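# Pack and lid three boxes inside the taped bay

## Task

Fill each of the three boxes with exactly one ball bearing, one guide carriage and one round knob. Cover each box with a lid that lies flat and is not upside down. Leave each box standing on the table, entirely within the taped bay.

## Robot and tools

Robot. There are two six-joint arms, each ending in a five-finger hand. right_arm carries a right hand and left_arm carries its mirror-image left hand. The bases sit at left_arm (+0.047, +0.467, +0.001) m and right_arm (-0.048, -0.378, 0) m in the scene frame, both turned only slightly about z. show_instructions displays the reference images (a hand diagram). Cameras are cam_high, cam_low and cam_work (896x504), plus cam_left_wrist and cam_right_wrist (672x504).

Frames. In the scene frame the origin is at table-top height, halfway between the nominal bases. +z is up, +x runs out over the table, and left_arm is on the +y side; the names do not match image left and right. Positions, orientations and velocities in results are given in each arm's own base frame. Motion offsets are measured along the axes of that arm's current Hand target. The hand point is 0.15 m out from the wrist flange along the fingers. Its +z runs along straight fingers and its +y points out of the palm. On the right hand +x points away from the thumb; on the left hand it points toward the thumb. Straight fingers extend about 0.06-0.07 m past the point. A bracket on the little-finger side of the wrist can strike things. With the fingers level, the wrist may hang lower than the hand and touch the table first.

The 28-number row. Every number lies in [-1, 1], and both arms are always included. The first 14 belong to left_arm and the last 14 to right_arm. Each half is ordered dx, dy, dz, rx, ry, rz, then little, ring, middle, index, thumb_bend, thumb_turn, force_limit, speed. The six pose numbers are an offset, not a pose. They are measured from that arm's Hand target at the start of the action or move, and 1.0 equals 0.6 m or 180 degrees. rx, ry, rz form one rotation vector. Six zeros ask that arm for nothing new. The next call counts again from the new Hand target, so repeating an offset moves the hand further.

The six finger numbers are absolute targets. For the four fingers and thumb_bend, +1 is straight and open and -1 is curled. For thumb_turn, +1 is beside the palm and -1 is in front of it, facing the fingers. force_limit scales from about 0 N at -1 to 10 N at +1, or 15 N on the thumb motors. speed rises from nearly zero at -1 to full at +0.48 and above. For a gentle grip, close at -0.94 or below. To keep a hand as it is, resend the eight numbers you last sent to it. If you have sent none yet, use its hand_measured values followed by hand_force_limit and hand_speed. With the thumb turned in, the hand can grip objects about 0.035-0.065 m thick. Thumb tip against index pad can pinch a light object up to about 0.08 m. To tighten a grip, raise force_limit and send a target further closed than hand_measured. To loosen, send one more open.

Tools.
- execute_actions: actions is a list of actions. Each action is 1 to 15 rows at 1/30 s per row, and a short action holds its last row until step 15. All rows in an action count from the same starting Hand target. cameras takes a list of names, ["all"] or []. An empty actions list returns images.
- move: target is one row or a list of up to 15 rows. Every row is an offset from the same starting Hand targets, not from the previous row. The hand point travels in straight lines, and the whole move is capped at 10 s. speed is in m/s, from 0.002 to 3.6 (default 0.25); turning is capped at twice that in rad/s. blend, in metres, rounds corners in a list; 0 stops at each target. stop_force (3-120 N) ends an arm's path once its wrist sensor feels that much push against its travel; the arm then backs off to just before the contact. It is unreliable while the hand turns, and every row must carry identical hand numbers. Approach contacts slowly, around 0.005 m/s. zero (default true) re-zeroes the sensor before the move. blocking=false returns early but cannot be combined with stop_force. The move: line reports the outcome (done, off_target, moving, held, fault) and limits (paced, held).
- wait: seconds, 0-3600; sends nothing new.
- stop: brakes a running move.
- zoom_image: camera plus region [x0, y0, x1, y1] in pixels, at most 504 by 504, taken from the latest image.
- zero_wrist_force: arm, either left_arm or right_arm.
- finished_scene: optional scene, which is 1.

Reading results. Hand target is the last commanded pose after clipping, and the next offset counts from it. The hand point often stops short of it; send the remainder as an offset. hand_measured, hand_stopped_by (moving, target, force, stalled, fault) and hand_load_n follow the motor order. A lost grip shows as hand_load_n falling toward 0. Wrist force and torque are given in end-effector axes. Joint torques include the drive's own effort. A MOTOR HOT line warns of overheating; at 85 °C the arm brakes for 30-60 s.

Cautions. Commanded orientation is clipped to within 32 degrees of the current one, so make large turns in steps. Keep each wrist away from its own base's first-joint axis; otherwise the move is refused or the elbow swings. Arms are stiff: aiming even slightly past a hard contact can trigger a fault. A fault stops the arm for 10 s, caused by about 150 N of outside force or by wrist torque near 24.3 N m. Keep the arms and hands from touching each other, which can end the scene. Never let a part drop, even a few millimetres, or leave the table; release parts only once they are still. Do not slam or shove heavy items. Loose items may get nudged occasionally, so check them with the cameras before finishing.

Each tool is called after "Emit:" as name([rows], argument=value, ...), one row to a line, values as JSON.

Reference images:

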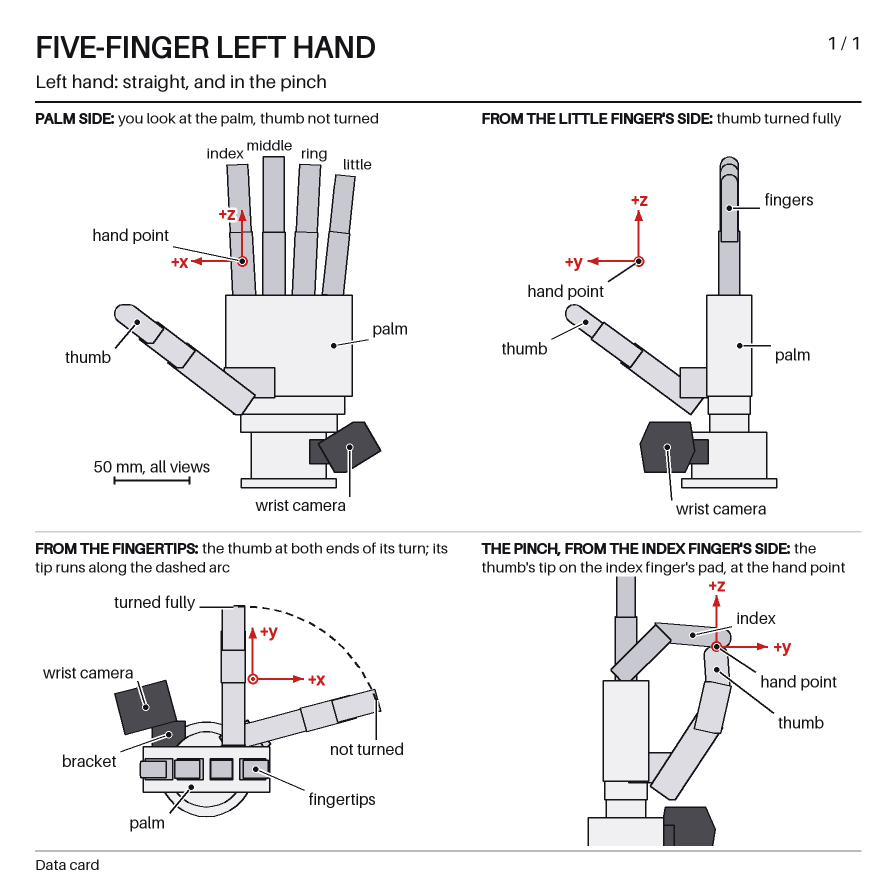

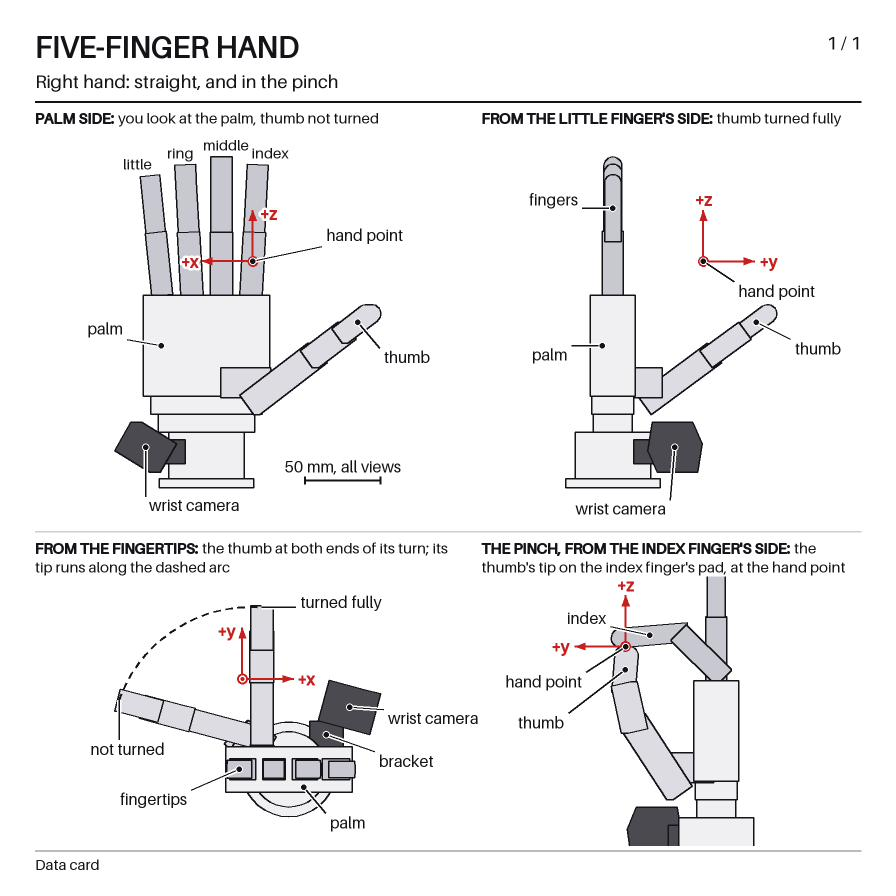

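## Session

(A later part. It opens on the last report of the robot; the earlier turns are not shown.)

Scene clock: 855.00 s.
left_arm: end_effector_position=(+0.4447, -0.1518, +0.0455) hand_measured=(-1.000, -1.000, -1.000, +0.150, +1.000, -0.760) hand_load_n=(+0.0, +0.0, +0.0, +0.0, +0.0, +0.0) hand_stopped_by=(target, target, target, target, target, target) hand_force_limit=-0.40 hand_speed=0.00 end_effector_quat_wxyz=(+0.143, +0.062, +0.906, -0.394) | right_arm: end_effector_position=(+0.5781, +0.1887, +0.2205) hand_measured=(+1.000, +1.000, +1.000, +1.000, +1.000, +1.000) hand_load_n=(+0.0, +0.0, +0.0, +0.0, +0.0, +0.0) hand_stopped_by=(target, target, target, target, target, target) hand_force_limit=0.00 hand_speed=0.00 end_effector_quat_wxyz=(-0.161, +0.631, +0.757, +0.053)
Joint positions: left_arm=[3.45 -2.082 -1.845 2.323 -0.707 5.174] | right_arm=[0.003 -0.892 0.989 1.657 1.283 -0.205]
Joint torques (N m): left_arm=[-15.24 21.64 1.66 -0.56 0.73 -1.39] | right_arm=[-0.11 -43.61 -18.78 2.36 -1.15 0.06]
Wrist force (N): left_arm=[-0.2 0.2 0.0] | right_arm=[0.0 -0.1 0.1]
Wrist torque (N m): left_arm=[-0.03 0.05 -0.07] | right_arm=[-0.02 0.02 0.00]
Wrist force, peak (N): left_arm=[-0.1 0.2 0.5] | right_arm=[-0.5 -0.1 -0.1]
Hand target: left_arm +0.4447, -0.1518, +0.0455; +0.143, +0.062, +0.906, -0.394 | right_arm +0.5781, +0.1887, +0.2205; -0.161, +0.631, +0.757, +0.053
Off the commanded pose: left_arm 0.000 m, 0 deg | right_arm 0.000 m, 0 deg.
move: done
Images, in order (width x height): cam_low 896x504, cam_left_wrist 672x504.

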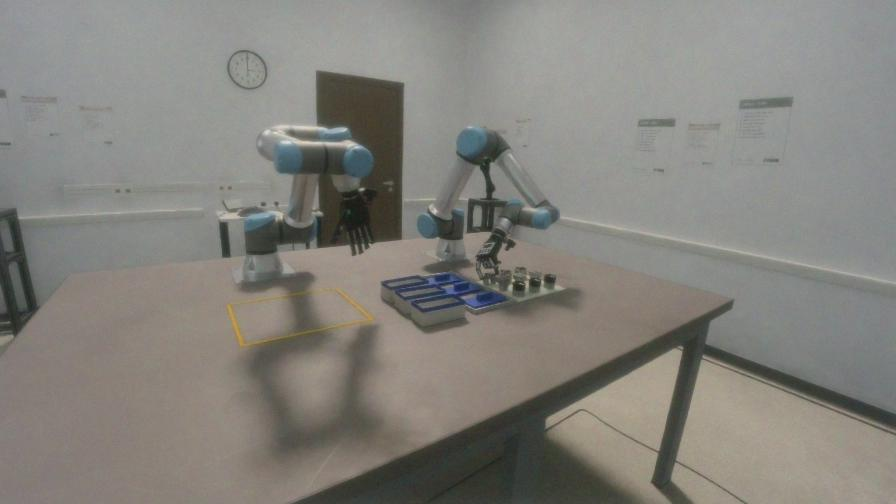

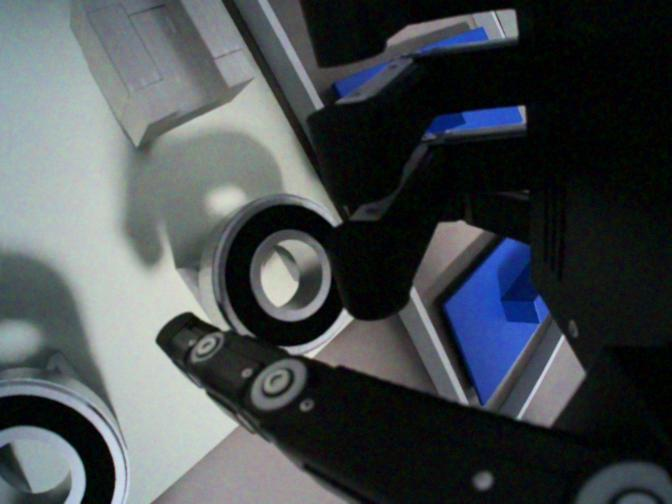

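Emit:
move([
  [0.0027,-0.0019,-0.0018,0,0,0,-1,-1,-1,0.15,1,-0.76,-0.4,0,0,0,0,0,0,0,1,1,1,1,1,1,0,0],
  [0.0027,-0.0019,-0.0018,0,0,0,-1,-1,-1,0.15,0.86,-0.76,-0.4,-0.6,0,0,0,0,0,0,1,1,1,1,1,1,0,0],
  [0.0027,-0.0019,-0.0018,0,0,0,-1,-1,-1,-0.5,0.86,-0.76,-0.3,-0.9,0,0,0,0,0,0,1,1,1,1,1,1,0,0],
], cameras=["cam_left_wrist","cam_low"], speed=0.05)

Emit:
zoom_image(camera="cam_low", region=[465, 230, 565, 310])

Scene clock: 885.60 s.
left_arm: end_effector_position=(+0.4427, -0.1518, +0.0465) hand_measured=(-1.000, -1.000, -1.000, -0.082, +0.862, -0.760) hand_load_n=(+0.0, +0.0, +0.0, +4.0, +3.5, +0.0) hand_stopped_by=(target, target, target, force, target, target) hand_force_limit=-0.30 hand_speed=-0.90 end_effector_quat_wxyz=(+0.143, +0.062, +0.906, -0.394) | right_arm: end_effector_position=(+0.5781, +0.1887, +0.2205) hand_measured=(+1.000, +1.000, +1.000, +1.000, +1.000, +1.000) hand_load_n=(+0.0, +0.0, +0.0, -0.5, +0.0, +0.0) hand_stopped_by=(target, target, target, target, target, target) hand_force_limit=0.00 hand_speed=0.00 end_effector_quat_wxyz=(-0.161, +0.631, +0.757, +0.053)
Joint positions: left_arm=[3.452 -2.077 -1.851 2.322 -0.707 5.176] | right_arm=[0.003 -0.892 0.989 1.657 1.283 -0.205]
Joint torques (N m): left_arm=[11.42 49.51 1.3 -4.45 -0.53 1.37] | right_arm=[-0.43 -43.1 -18.61 2.32 -1.05 0]
Wrist force (N): left_arm=[0.2 1.0 0.9] | right_arm=[-0.2 0.0 0.1]
Wrist torque (N m): left_arm=[-0.03 0.05 -0.09] | right_arm=[-0.01 0.04 -0.01]
Wrist force, peak (N): left_arm=[0.2 1.3 1.0] | right_arm=[-0.3 -0.4 -0.2]
Hand target: left_arm +0.4427, -0.1518, +0.0465; +0.143, +0.062, +0.906, -0.394 | right_arm +0.5781, +0.1887, +0.2205; -0.161, +0.631, +0.757, +0.053
Off the commanded pose: left_arm 0.000 m, 0 deg | right_arm 0.000 m, 0 deg.
move: done
Images, in order (width x height): cam_low 896x504, cam_left_wrist 672x504.

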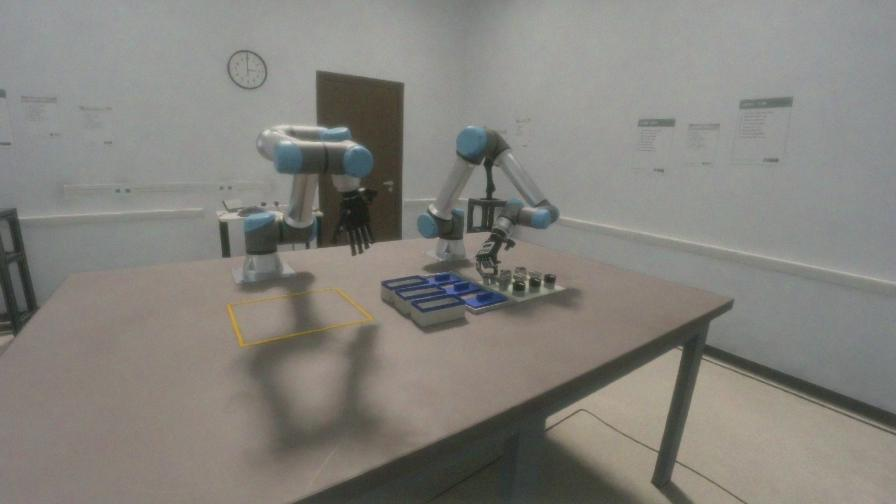

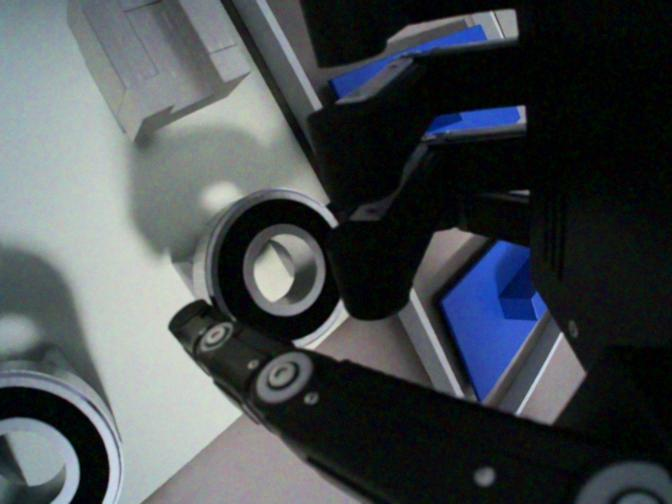

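Scaled by 5.040 from the camera's image (finer frame: 1280x720).

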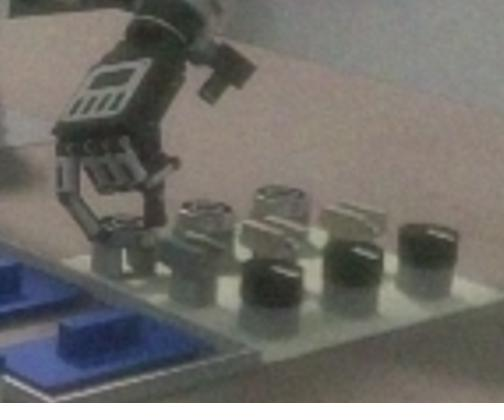

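Emit:
move(target=[-0.0361,-0.0811,-0.0757,0,0,0,-1,-1,-1,-0.5,0.86,-0.76,-0.3,-0.9,0,0,0,0,0,0,1,1,1,1,1,1,0,0], cameras=["cam_left_wrist","cam_low"], speed=0.08)

Emit:
zoom_image(camera="cam_low", region=[465, 210, 565, 290])

Scene clock: 893.13 s.
left_arm: end_effector_position=(+0.4428, -0.1518, +0.1164) hand_measured=(-1.000, -1.000, -1.000, -0.082, +0.862, -0.760) hand_load_n=(+0.0, +0.0, +0.0, +4.0, +3.5, +0.0) hand_stopped_by=(target, target, target, force, target, target) hand_force_limit=-0.30 hand_speed=-0.90 end_effector_quat_wxyz=(+0.143, +0.062, +0.906, -0.394) | right_arm: end_effector_position=(+0.5781, +0.1887, +0.2205) hand_measured=(+1.000, +1.000, +1.000, +1.000, +1.000, +1.000) hand_load_n=(+0.0, +0.0, +0.0, +0.0, +0.0, +0.0) hand_stopped_by=(target, target, target, target, target, target) hand_force_limit=0.00 hand_speed=0.00 end_effector_quat_wxyz=(-0.161, +0.631, +0.757, +0.053)
Joint positions: left_arm=[3.452 -1.967 -1.795 2.156 -0.707 5.176] | right_arm=[0.003 -0.892 0.989 1.657 1.283 -0.205]
Joint torques (N m): left_arm=[13.71 47.84 25.33 -4.79 0.5 1.37] | right_arm=[0.66 -43.24 -17.88 2.22 -1.23 0.08]
Wrist force (N): left_arm=[0.3 1.0 0.6] | right_arm=[-0.2 -0.1 -0.2]
Wrist torque (N m): left_arm=[0.02 -0.01 -0.03] | right_arm=[0.00 0.06 -0.01]
Wrist force, peak (N): left_arm=[0.1 1.6 1.3] | right_arm=[-0.4 -0.3 -0.2]
Hand target: left_arm +0.4428, -0.1518, +0.1165; +0.143, +0.062, +0.906, -0.394 | right_arm +0.5781, +0.1887, +0.2205; -0.161, +0.631, +0.757, +0.053
Off the commanded pose: left_arm 0.000 m, 0 deg | right_arm 0.000 m, 0 deg.
move: done
Images, in order (width x height): cam_low 896x504, cam_left_wrist 672x504.

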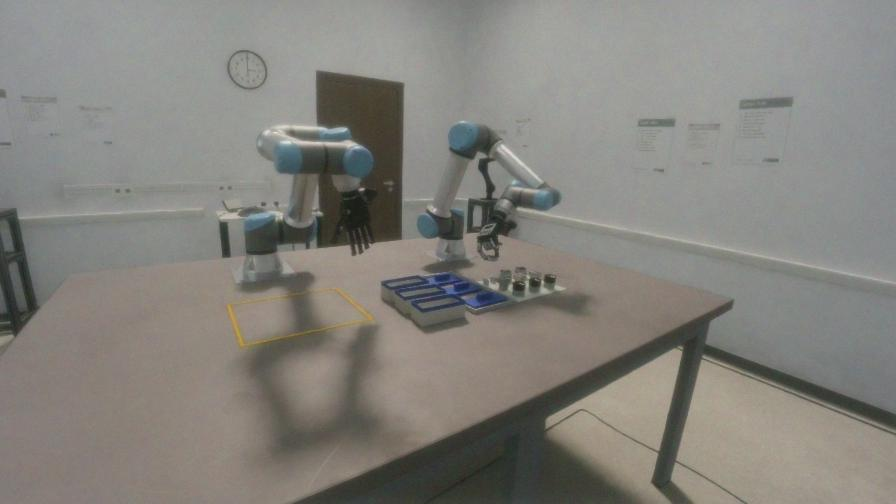

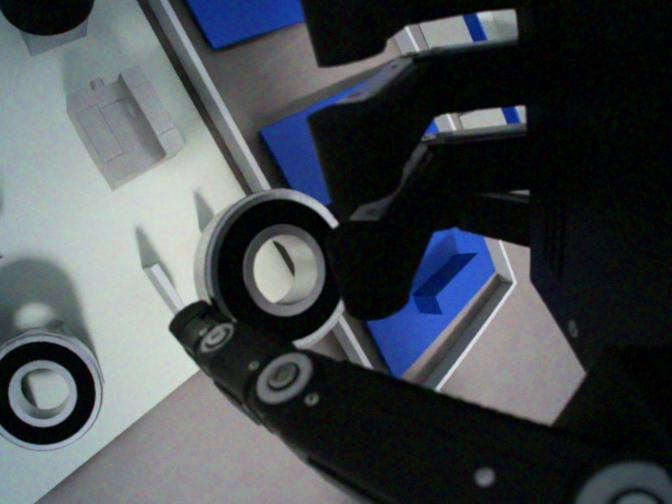

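Scaled by 5.040 from the camera's image (finer frame: 1280x720).

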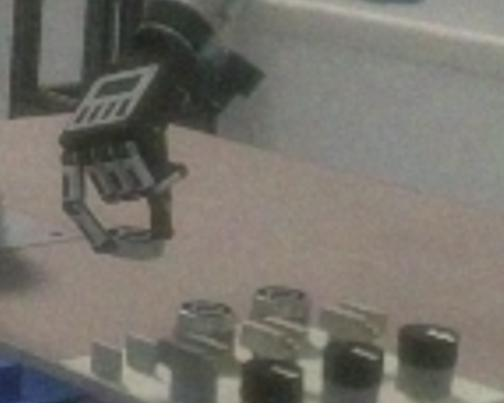

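Emit:
move(target=[0.0495,-0.4254,0.3551,0,0,0,-1,-1,-1,-0.5,0.86,-0.76,-0.3,-0.9,-0.249,-0.319,-0.129,0,0,0,1,1,1,1,1,1,0,0], cameras=["all"], speed=0.2)

Emit:
zoom_image(camera="cam_high", region=[340, 200, 540, 340])

Emit:
zoom_image(camera="cam_low", region=[370, 210, 490, 330])

Scene clock: 911.47 s.
left_arm: end_effector_position=(+0.4018, -0.4816, +0.1465) hand_measured=(-1.000, -1.000, -1.000, -0.082, +0.862, -0.760) hand_load_n=(+0.0, +0.0, +0.0, +4.0, +3.5, +0.0) hand_stopped_by=(target, target, target, force, target, target) hand_force_limit=-0.30 hand_speed=-0.90 end_effector_quat_wxyz=(+0.143, +0.062, +0.906, -0.394) | right_arm: end_effector_position=(+0.4284, -0.0113, +0.2705) hand_measured=(+1.000, +1.000, +1.000, +1.000, +1.000, +1.000) hand_load_n=(+0.0, +0.0, +0.0, +0.0, +0.0, +0.0) hand_stopped_by=(target, target, target, target, target, target) hand_force_limit=0.00 hand_speed=0.00 end_effector_quat_wxyz=(-0.161, +0.631, +0.757, +0.053)
Joint positions: left_arm=[2.663 -2.022 -1.436 2.566 -0.986 4.159] | right_arm=[-0.485 -1.324 1.531 1.661 1.402 -0.692]
Joint torques (N m): left_arm=[-13.82 26.65 28.47 -2.99 -0.98 -1.43] | right_arm=[-4.46 -40.14 -7.88 5.1 1.17 -1.98]
Wrist force (N): left_arm=[0.2 0.7 0.5] | right_arm=[-0.2 -0.1 -0.2]
Wrist torque (N m): left_arm=[0.00 0.02 0.12] | right_arm=[-0.04 0.03 0.03]
Wrist force, peak (N): left_arm=[0.1 2.1 0.1] | right_arm=[-0.9 -0.8 -0.2]
Hand target: left_arm +0.4018, -0.4817, +0.1465; +0.143, +0.062, +0.906, -0.394 | right_arm +0.4283, -0.0114, +0.2705; -0.161, +0.631, +0.757, +0.053
Off the commanded pose: left_arm 0.000 m, 0 deg | right_arm 0.000 m, 0 deg.
move: done

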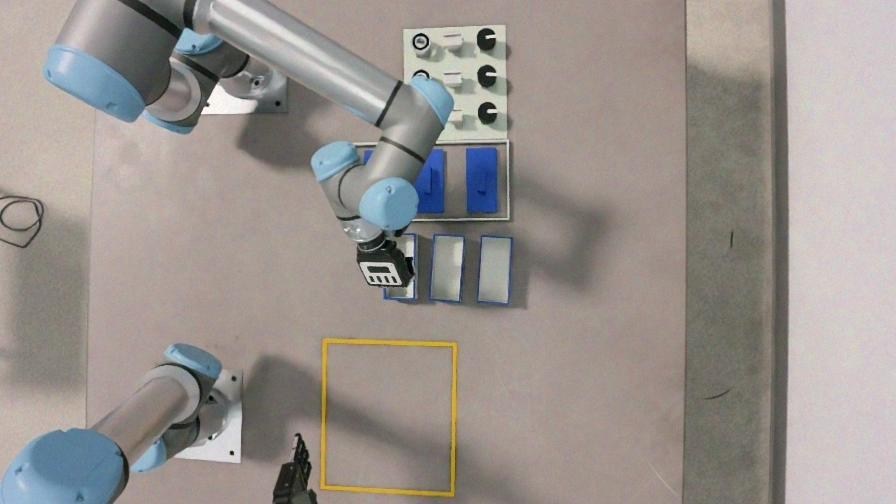

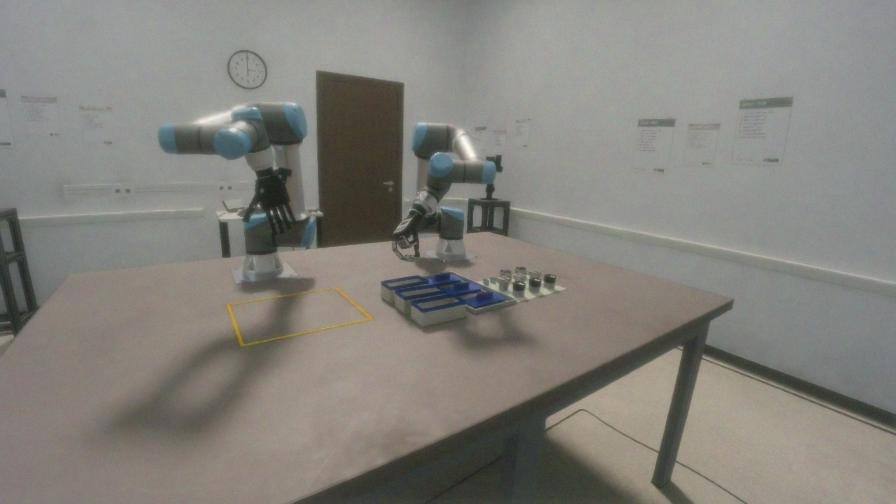

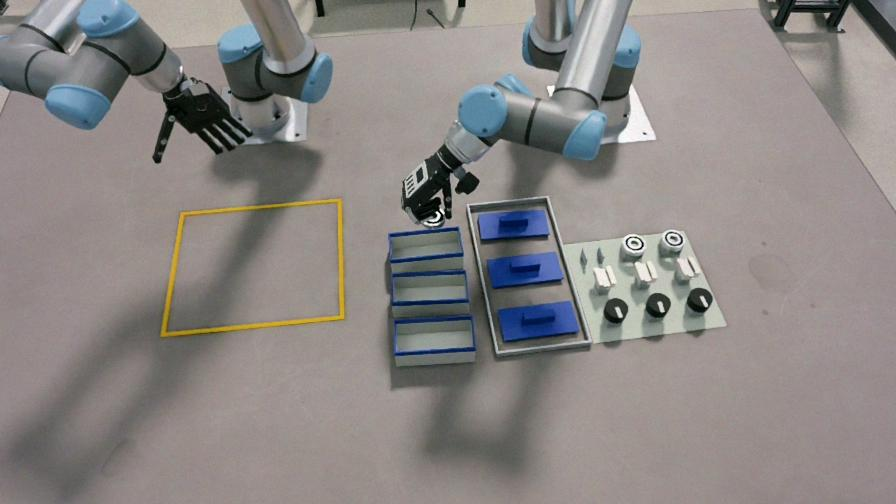

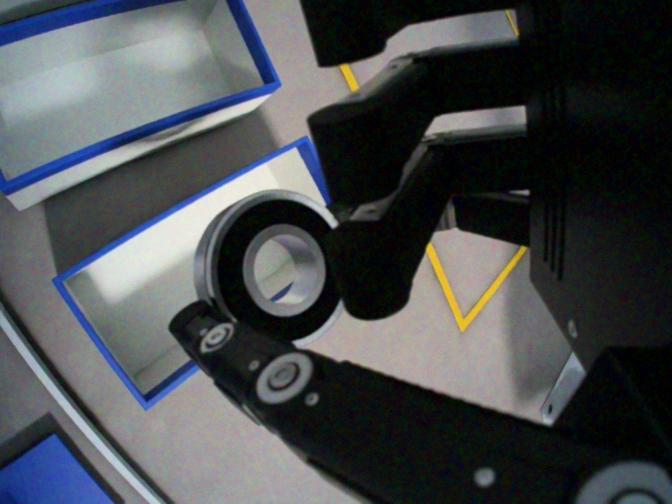

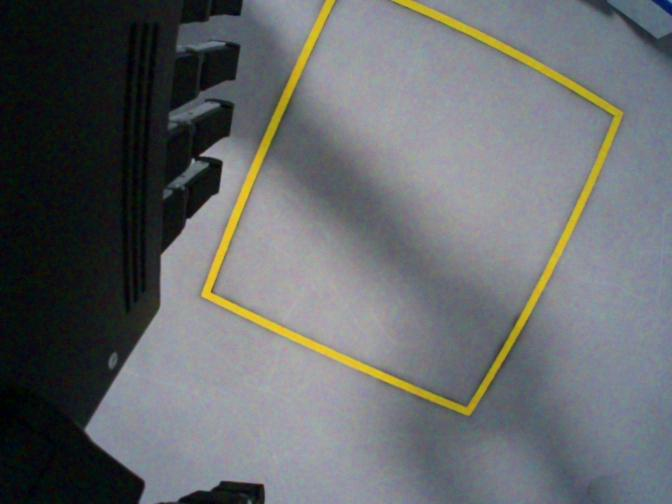

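Scaled by 2.520 from the camera's image (finer frame: 1280x720).

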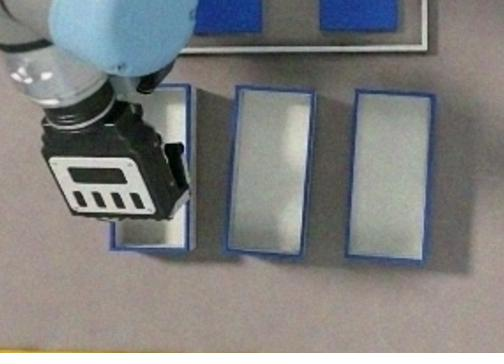

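Scaled by 4.200 from the camera's image (finer frame: 1280x720).

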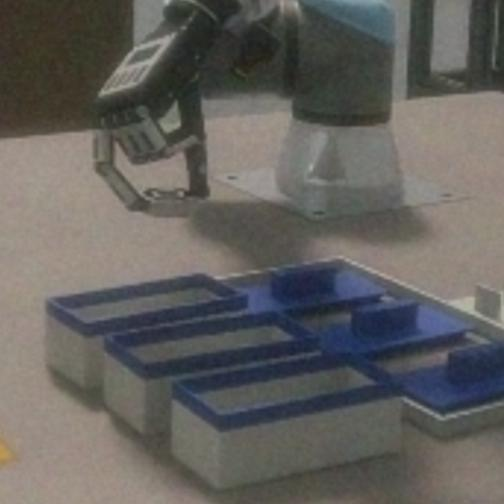

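Emit:
move(target=[0.0255,0.0709,0.0788,0,0,0,-1,-1,-1,-0.5,0.86,-0.76,-0.3,-0.9,0,0,0,0,0,0,1,1,1,1,1,1,0,0], cameras=["cam_high","cam_low","cam_work","cam_left_wrist"], speed=0.12)

Emit:
zoom_image(camera="cam_high", region=[340, 200, 540, 340])

Emit:
zoom_image(camera="cam_low", region=[370, 230, 490, 330])

Emit:
zoom_image(camera="cam_work", region=[370, 140, 520, 290])

Scene clock: 1016.67 s.
left_arm: end_effector_position=(+0.4067, -0.4872, +0.0817) hand_measured=(-1.000, -1.000, -1.000, -0.082, +0.862, -0.760) hand_load_n=(+0.0, +0.0, +0.0, +4.0, +3.5, +0.0) hand_stopped_by=(target, target, target, force, target, target) hand_force_limit=-0.30 hand_speed=-0.90 end_effector_quat_wxyz=(+0.143, +0.062, +0.906, -0.394) | right_arm: end_effector_position=(+0.4283, -0.0114, +0.2705) hand_measured=(+1.000, +1.000, +1.000, +1.000, +1.000, +1.000) hand_load_n=(+0.0, +0.0, +0.0, +0.0, +0.0, +0.0) hand_stopped_by=(target, target, target, target, target, target) hand_force_limit=0.00 hand_speed=0.00 end_effector_quat_wxyz=(-0.161, +0.631, +0.757, +0.053)
Joint positions: left_arm=[2.657 -2.096 -1.499 2.706 -0.99 4.154] | right_arm=[-0.486 -1.324 1.531 1.661 1.402 -0.692]
Joint torques (N m): left_arm=[-15.25 29.01 7 0.88 -0.73 -1.37] | right_arm=[-7.05 -41.16 -9.27 5.06 0.99 -2.09]
Wrist force (N): left_arm=[0.1 0.8 1.0] | right_arm=[-0.4 -0.3 -0.1]
Wrist torque (N m): left_arm=[-0.03 0.05 0.08] | right_arm=[-0.05 0.07 0.00]
Wrist force, peak (N): left_arm=[0.5 1.2 1.2] | right_arm=[-0.6 -0.5 -0.1]
Hand target: left_arm +0.4067, -0.4872, +0.0816; +0.143, +0.062, +0.906, -0.394 | right_arm +0.4283, -0.0114, +0.2705; -0.161, +0.631, +0.757, +0.053
Off the commanded pose: left_arm 0.000 m, 0 deg | right_arm 0.000 m, 0 deg.
move: done

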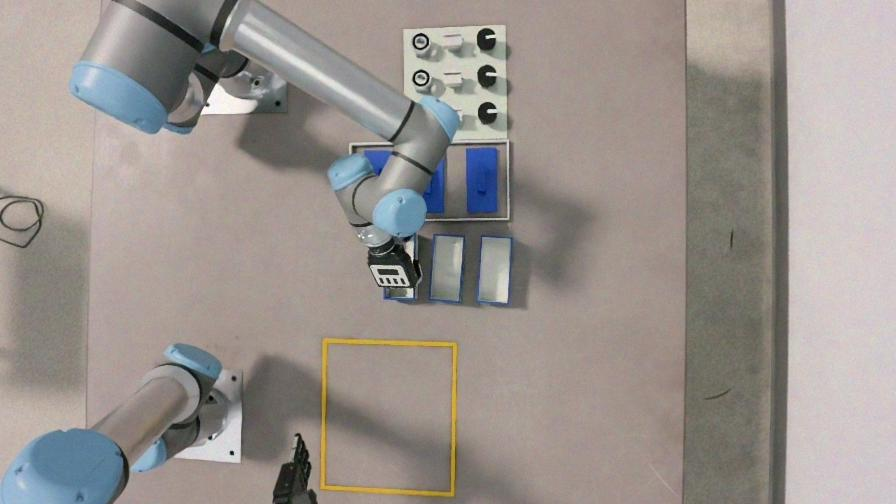

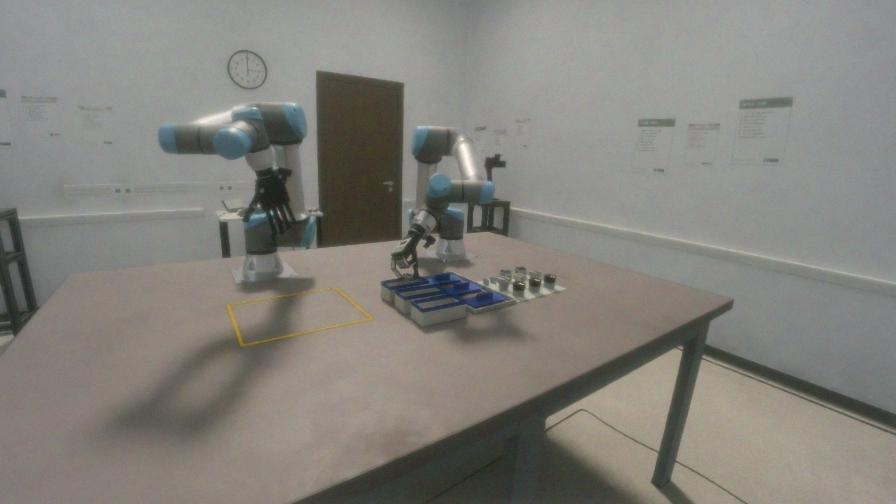

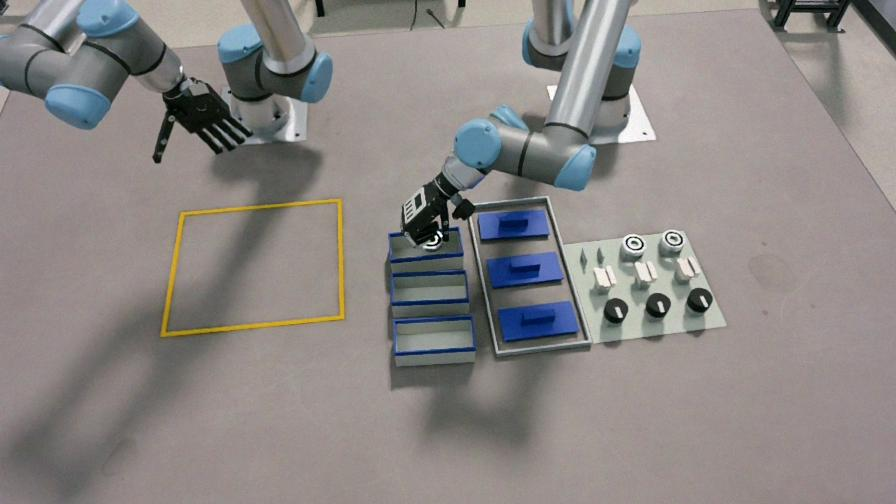

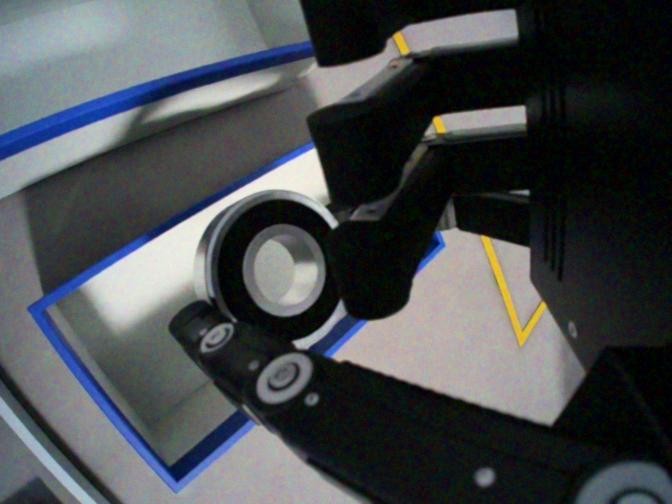

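Scaled by 2.520 from the camera's image (finer frame: 1280x720).

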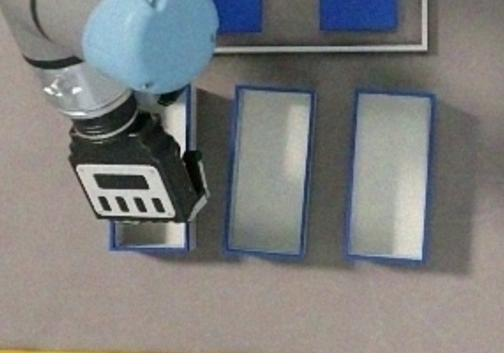

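Scaled by 4.200 from the camera's image (finer frame: 1280x720).

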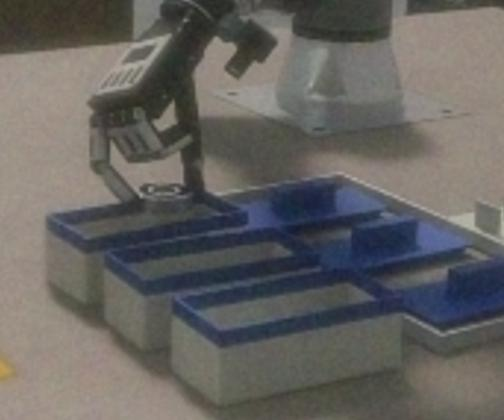

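Scaled by 3.360 from the camera's image (finer frame: 1280x720).

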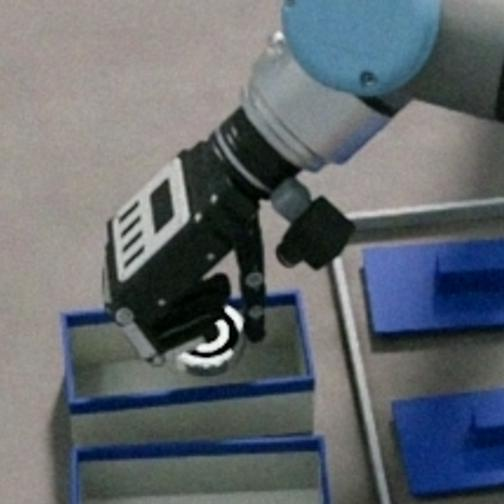

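Emit:
move(target=[0.0335,0.0517,0.0482,0,-0.0227,0.0244,-1,-1,-1,-0.5,0.86,-0.76,-0.3,-0.9,0,0,0,0,0,0,1,1,1,1,1,1,0,0], cameras=["cam_low","cam_work","cam_left_wrist"], speed=0.05, stop_force=8)

Emit:
zoom_image(camera="cam_low", region=[370, 230, 490, 330])

Emit:
zoom_image(camera="cam_work", region=[370, 140, 520, 290])

Scene clock: 1084.73 s.
left_arm: end_effector_position=(+0.4007, -0.4872, +0.0350) hand_measured=(-1.000, -1.000, -1.000, -0.082, +0.862, -0.760) hand_load_n=(+0.0, +0.0, -0.5, +3.5, +3.0, +0.0) hand_stopped_by=(target, target, target, force, target, target) hand_force_limit=-0.30 hand_speed=-0.90 end_effector_quat_wxyz=(+0.190, +0.083, +0.897, -0.390) | right_arm: end_effector_position=(+0.4283, -0.0114, +0.2705) hand_measured=(+1.000, +1.000, +1.000, +1.000, +1.000, +1.000) hand_load_n=(+0.0, +0.0, +0.0, +0.0, +0.0, +0.0) hand_stopped_by=(target, target, target, target, target, target) hand_force_limit=0.00 hand_speed=0.00 end_effector_quat_wxyz=(-0.161, +0.631, +0.757, +0.053)
Joint positions: left_arm=[2.629 -2.095 -1.635 2.925 -1.046 4.168] | right_arm=[-0.486 -1.324 1.531 1.661 1.402 -0.692]
Joint torques (N m): left_arm=[-13.52 28.98 6.25 1.05 -0.86 1.56] | right_arm=[-7.15 -40.45 -9.15 4.93 0.52 -1.99]
Wrist force (N): left_arm=[0.5 0.4 0.7] | right_arm=[-0.5 -0.3 0.1]
Wrist torque (N m): left_arm=[-0.06 -0.03 -0.05] | right_arm=[-0.07 0.07 0.01]
Wrist force, peak (N): left_arm=[0.5 0.3 1.2] | right_arm=[-0.6 -0.4 0.0]
Hand target: left_arm +0.4007, -0.4872, +0.0350; +0.190, +0.083, +0.897, -0.390 | right_arm +0.4283, -0.0114, +0.2705; -0.161, +0.631, +0.757, +0.053
Off the commanded pose: left_arm 0.000 m, 0 deg | right_arm 0.000 m, 0 deg.
move: done

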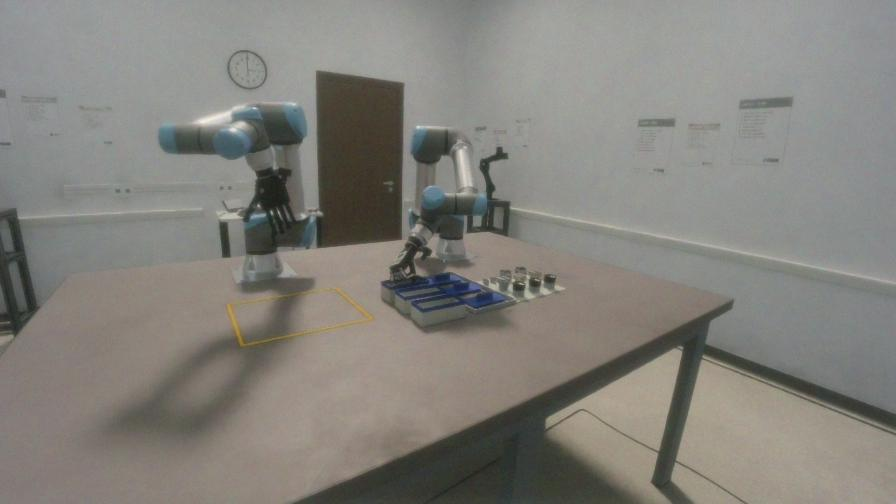

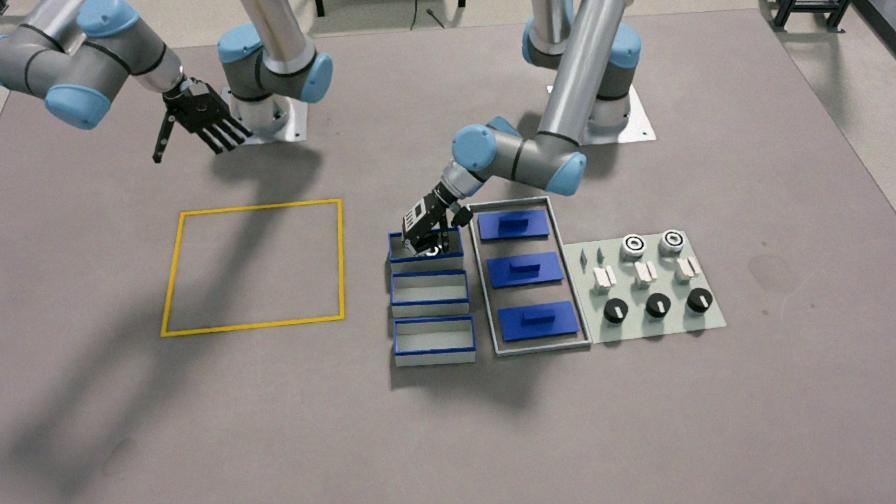

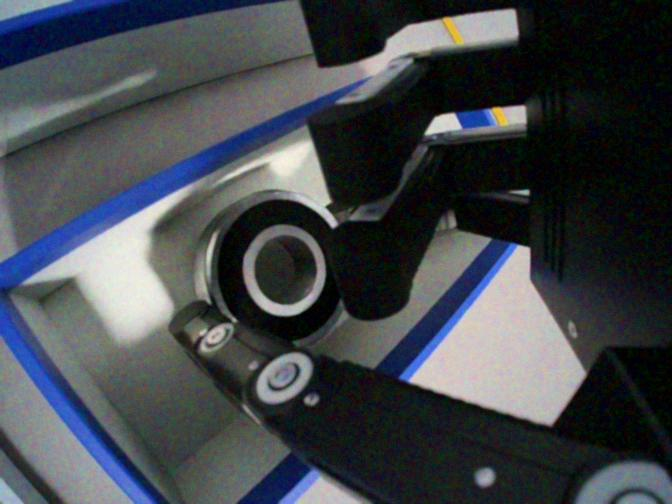

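Scaled by 4.200 from the camera's image (finer frame: 1280x720).

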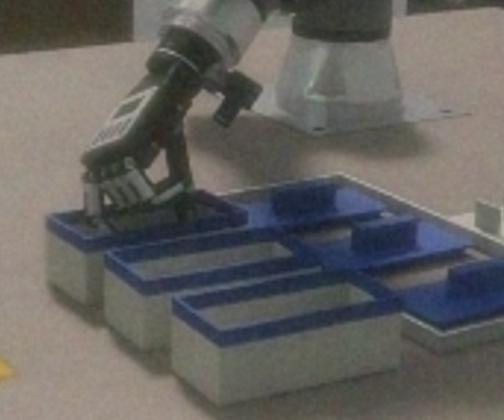

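Scaled by 3.360 from the camera's image (finer frame: 1280x720).

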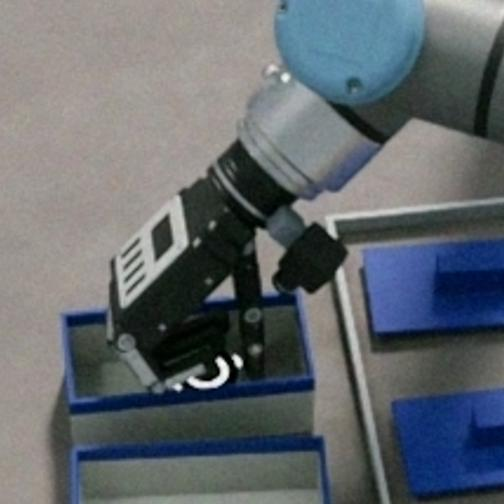

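Emit:
move(target=[0.0122,0.02,0.0187,0,0,0,-1,-1,-1,-0.5,0.86,-0.76,-0.3,-0.9,0,0,0,0,0,0,1,1,1,1,1,1,0,0], cameras=["cam_left_wrist"], speed=0.015, stop_force=3)

Scene clock: 1091.53 s.
left_arm: end_effector_position=(+0.4007, -0.4872, +0.0242) hand_measured=(-1.000, -1.000, -1.000, -0.082, +0.862, -0.760) hand_load_n=(+0.0, +0.0, +0.0, +4.0, +3.5, +0.0) hand_stopped_by=(target, target, target, force, target, target) hand_force_limit=-0.30 hand_speed=-0.90 end_effector_quat_wxyz=(+0.190, +0.083, +0.897, -0.390) | right_arm: end_effector_position=(+0.4283, -0.0114, +0.2705) hand_measured=(+1.000, +1.000, +1.000, +1.000, +1.000, +1.000) hand_load_n=(+0.0, +0.0, +0.0, +0.0, +0.0, +0.0) hand_stopped_by=(target, target, target, target, target, target) hand_force_limit=0.00 hand_speed=0.00 end_effector_quat_wxyz=(-0.161, +0.631, +0.757, +0.053)
Joint positions: left_arm=[2.629 -2.109 -1.644 2.949 -1.046 4.168] | right_arm=[-0.486 -1.324 1.531 1.661 1.402 -0.692]
Joint torques (N m): left_arm=[-11.98 55.72 26.32 -2.69 -0.7 1.2] | right_arm=[-6.72 -40.9 -9.62 4.59 -0.05 -1.98]
Wrist force (N): left_arm=[0.7 0.7 0.9] | right_arm=[-0.4 -0.3 0.1]
Wrist torque (N m): left_arm=[-0.04 -0.04 -0.04] | right_arm=[-0.07 0.06 0.01]
Wrist force, peak (N): left_arm=[-1.0 -4.2 -2.6] | right_arm=[-0.8 -0.1 0.0]
Hand target: left_arm +0.4007, -0.4872, +0.0242; +0.190, +0.083, +0.897, -0.390 (not the last commanded pose) | right_arm +0.4283, -0.0114, +0.2705; -0.161, +0.631, +0.757, +0.053
Off the commanded pose: left_arm 0.007 m, 0 deg | right_arm 0.000 m, 0 deg.
move: contact (left_arm)

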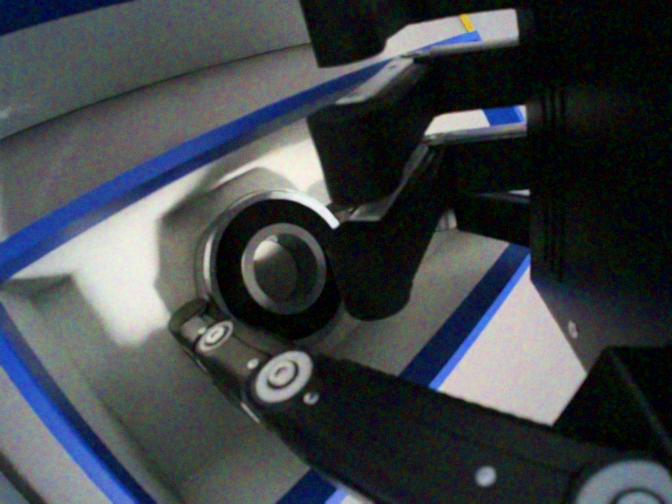

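Emit:
move(target=[0.0024,0.0039,0.0036,0,0,0,-1,-1,-1,-0.5,0.86,-0.76,-0.3,-0.9,0,0,0,0,0,0,1,1,1,1,1,1,0,0], cameras=["cam_left_wrist"], speed=0.01, stop_force=8)

Emit:
zoom_image(camera="cam_left_wrist", region=[100, 130, 400, 380])

Scene clock: 1103.43 s.
left_arm: end_effector_position=(+0.4008, -0.4872, +0.0228) hand_measured=(-1.000, -1.000, -1.000, -0.082, +0.862, -0.760) hand_load_n=(+0.0, +0.0, +0.0, +3.0, +3.5, +0.0) hand_stopped_by=(target, target, target, force, target, target) hand_force_limit=-0.30 hand_speed=-0.90 end_effector_quat_wxyz=(+0.190, +0.083, +0.897, -0.390) | right_arm: end_effector_position=(+0.4283, -0.0114, +0.2705) hand_measured=(+1.000, +1.000, +1.000, +1.000, +1.000, +1.000) hand_load_n=(+0.0, +0.0, +0.0, +0.0, +0.0, +0.0) hand_stopped_by=(target, target, target, target, target, target) hand_force_limit=0.00 hand_speed=0.00 end_effector_quat_wxyz=(-0.161, +0.631, +0.757, +0.053)
Joint positions: left_arm=[2.629 -2.111 -1.645 2.952 -1.046 4.168] | right_arm=[-0.486 -1.324 1.531 1.661 1.402 -0.692]
Joint torques (N m): left_arm=[-6.09 54.22 25.35 -2.65 -0.31 1.02] | right_arm=[-6.96 -41 -9.35 4.37 -0.62 -1.95]
Wrist force (N): left_arm=[-1.2 -3.1 -1.6] | right_arm=[-0.5 0.0 0.0]
Wrist torque (N m): left_arm=[-0.14 -0.07 -0.01] | right_arm=[-0.03 0.08 0.01]
Wrist force, peak (N): left_arm=[-4.9 -9.3 -3.9] | right_arm=[-0.6 -0.3 -0.1]
Hand target: left_arm +0.4008, -0.4872, +0.0228; +0.190, +0.083, +0.897, -0.390 (not the last commanded pose) | right_arm +0.4283, -0.0114, +0.2705; -0.161, +0.631, +0.757, +0.053
Off the commanded pose: left_arm 0.002 m, 0 deg | right_arm 0.000 m, 0 deg.
move: contact (left_arm)

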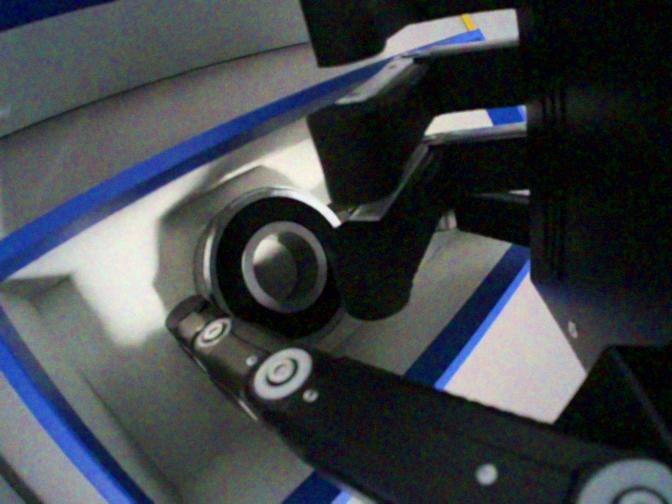

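Scaled by 1.680 from the camera's image (finer frame: 960x720).

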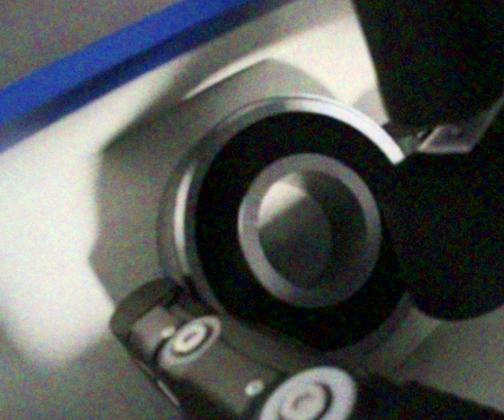

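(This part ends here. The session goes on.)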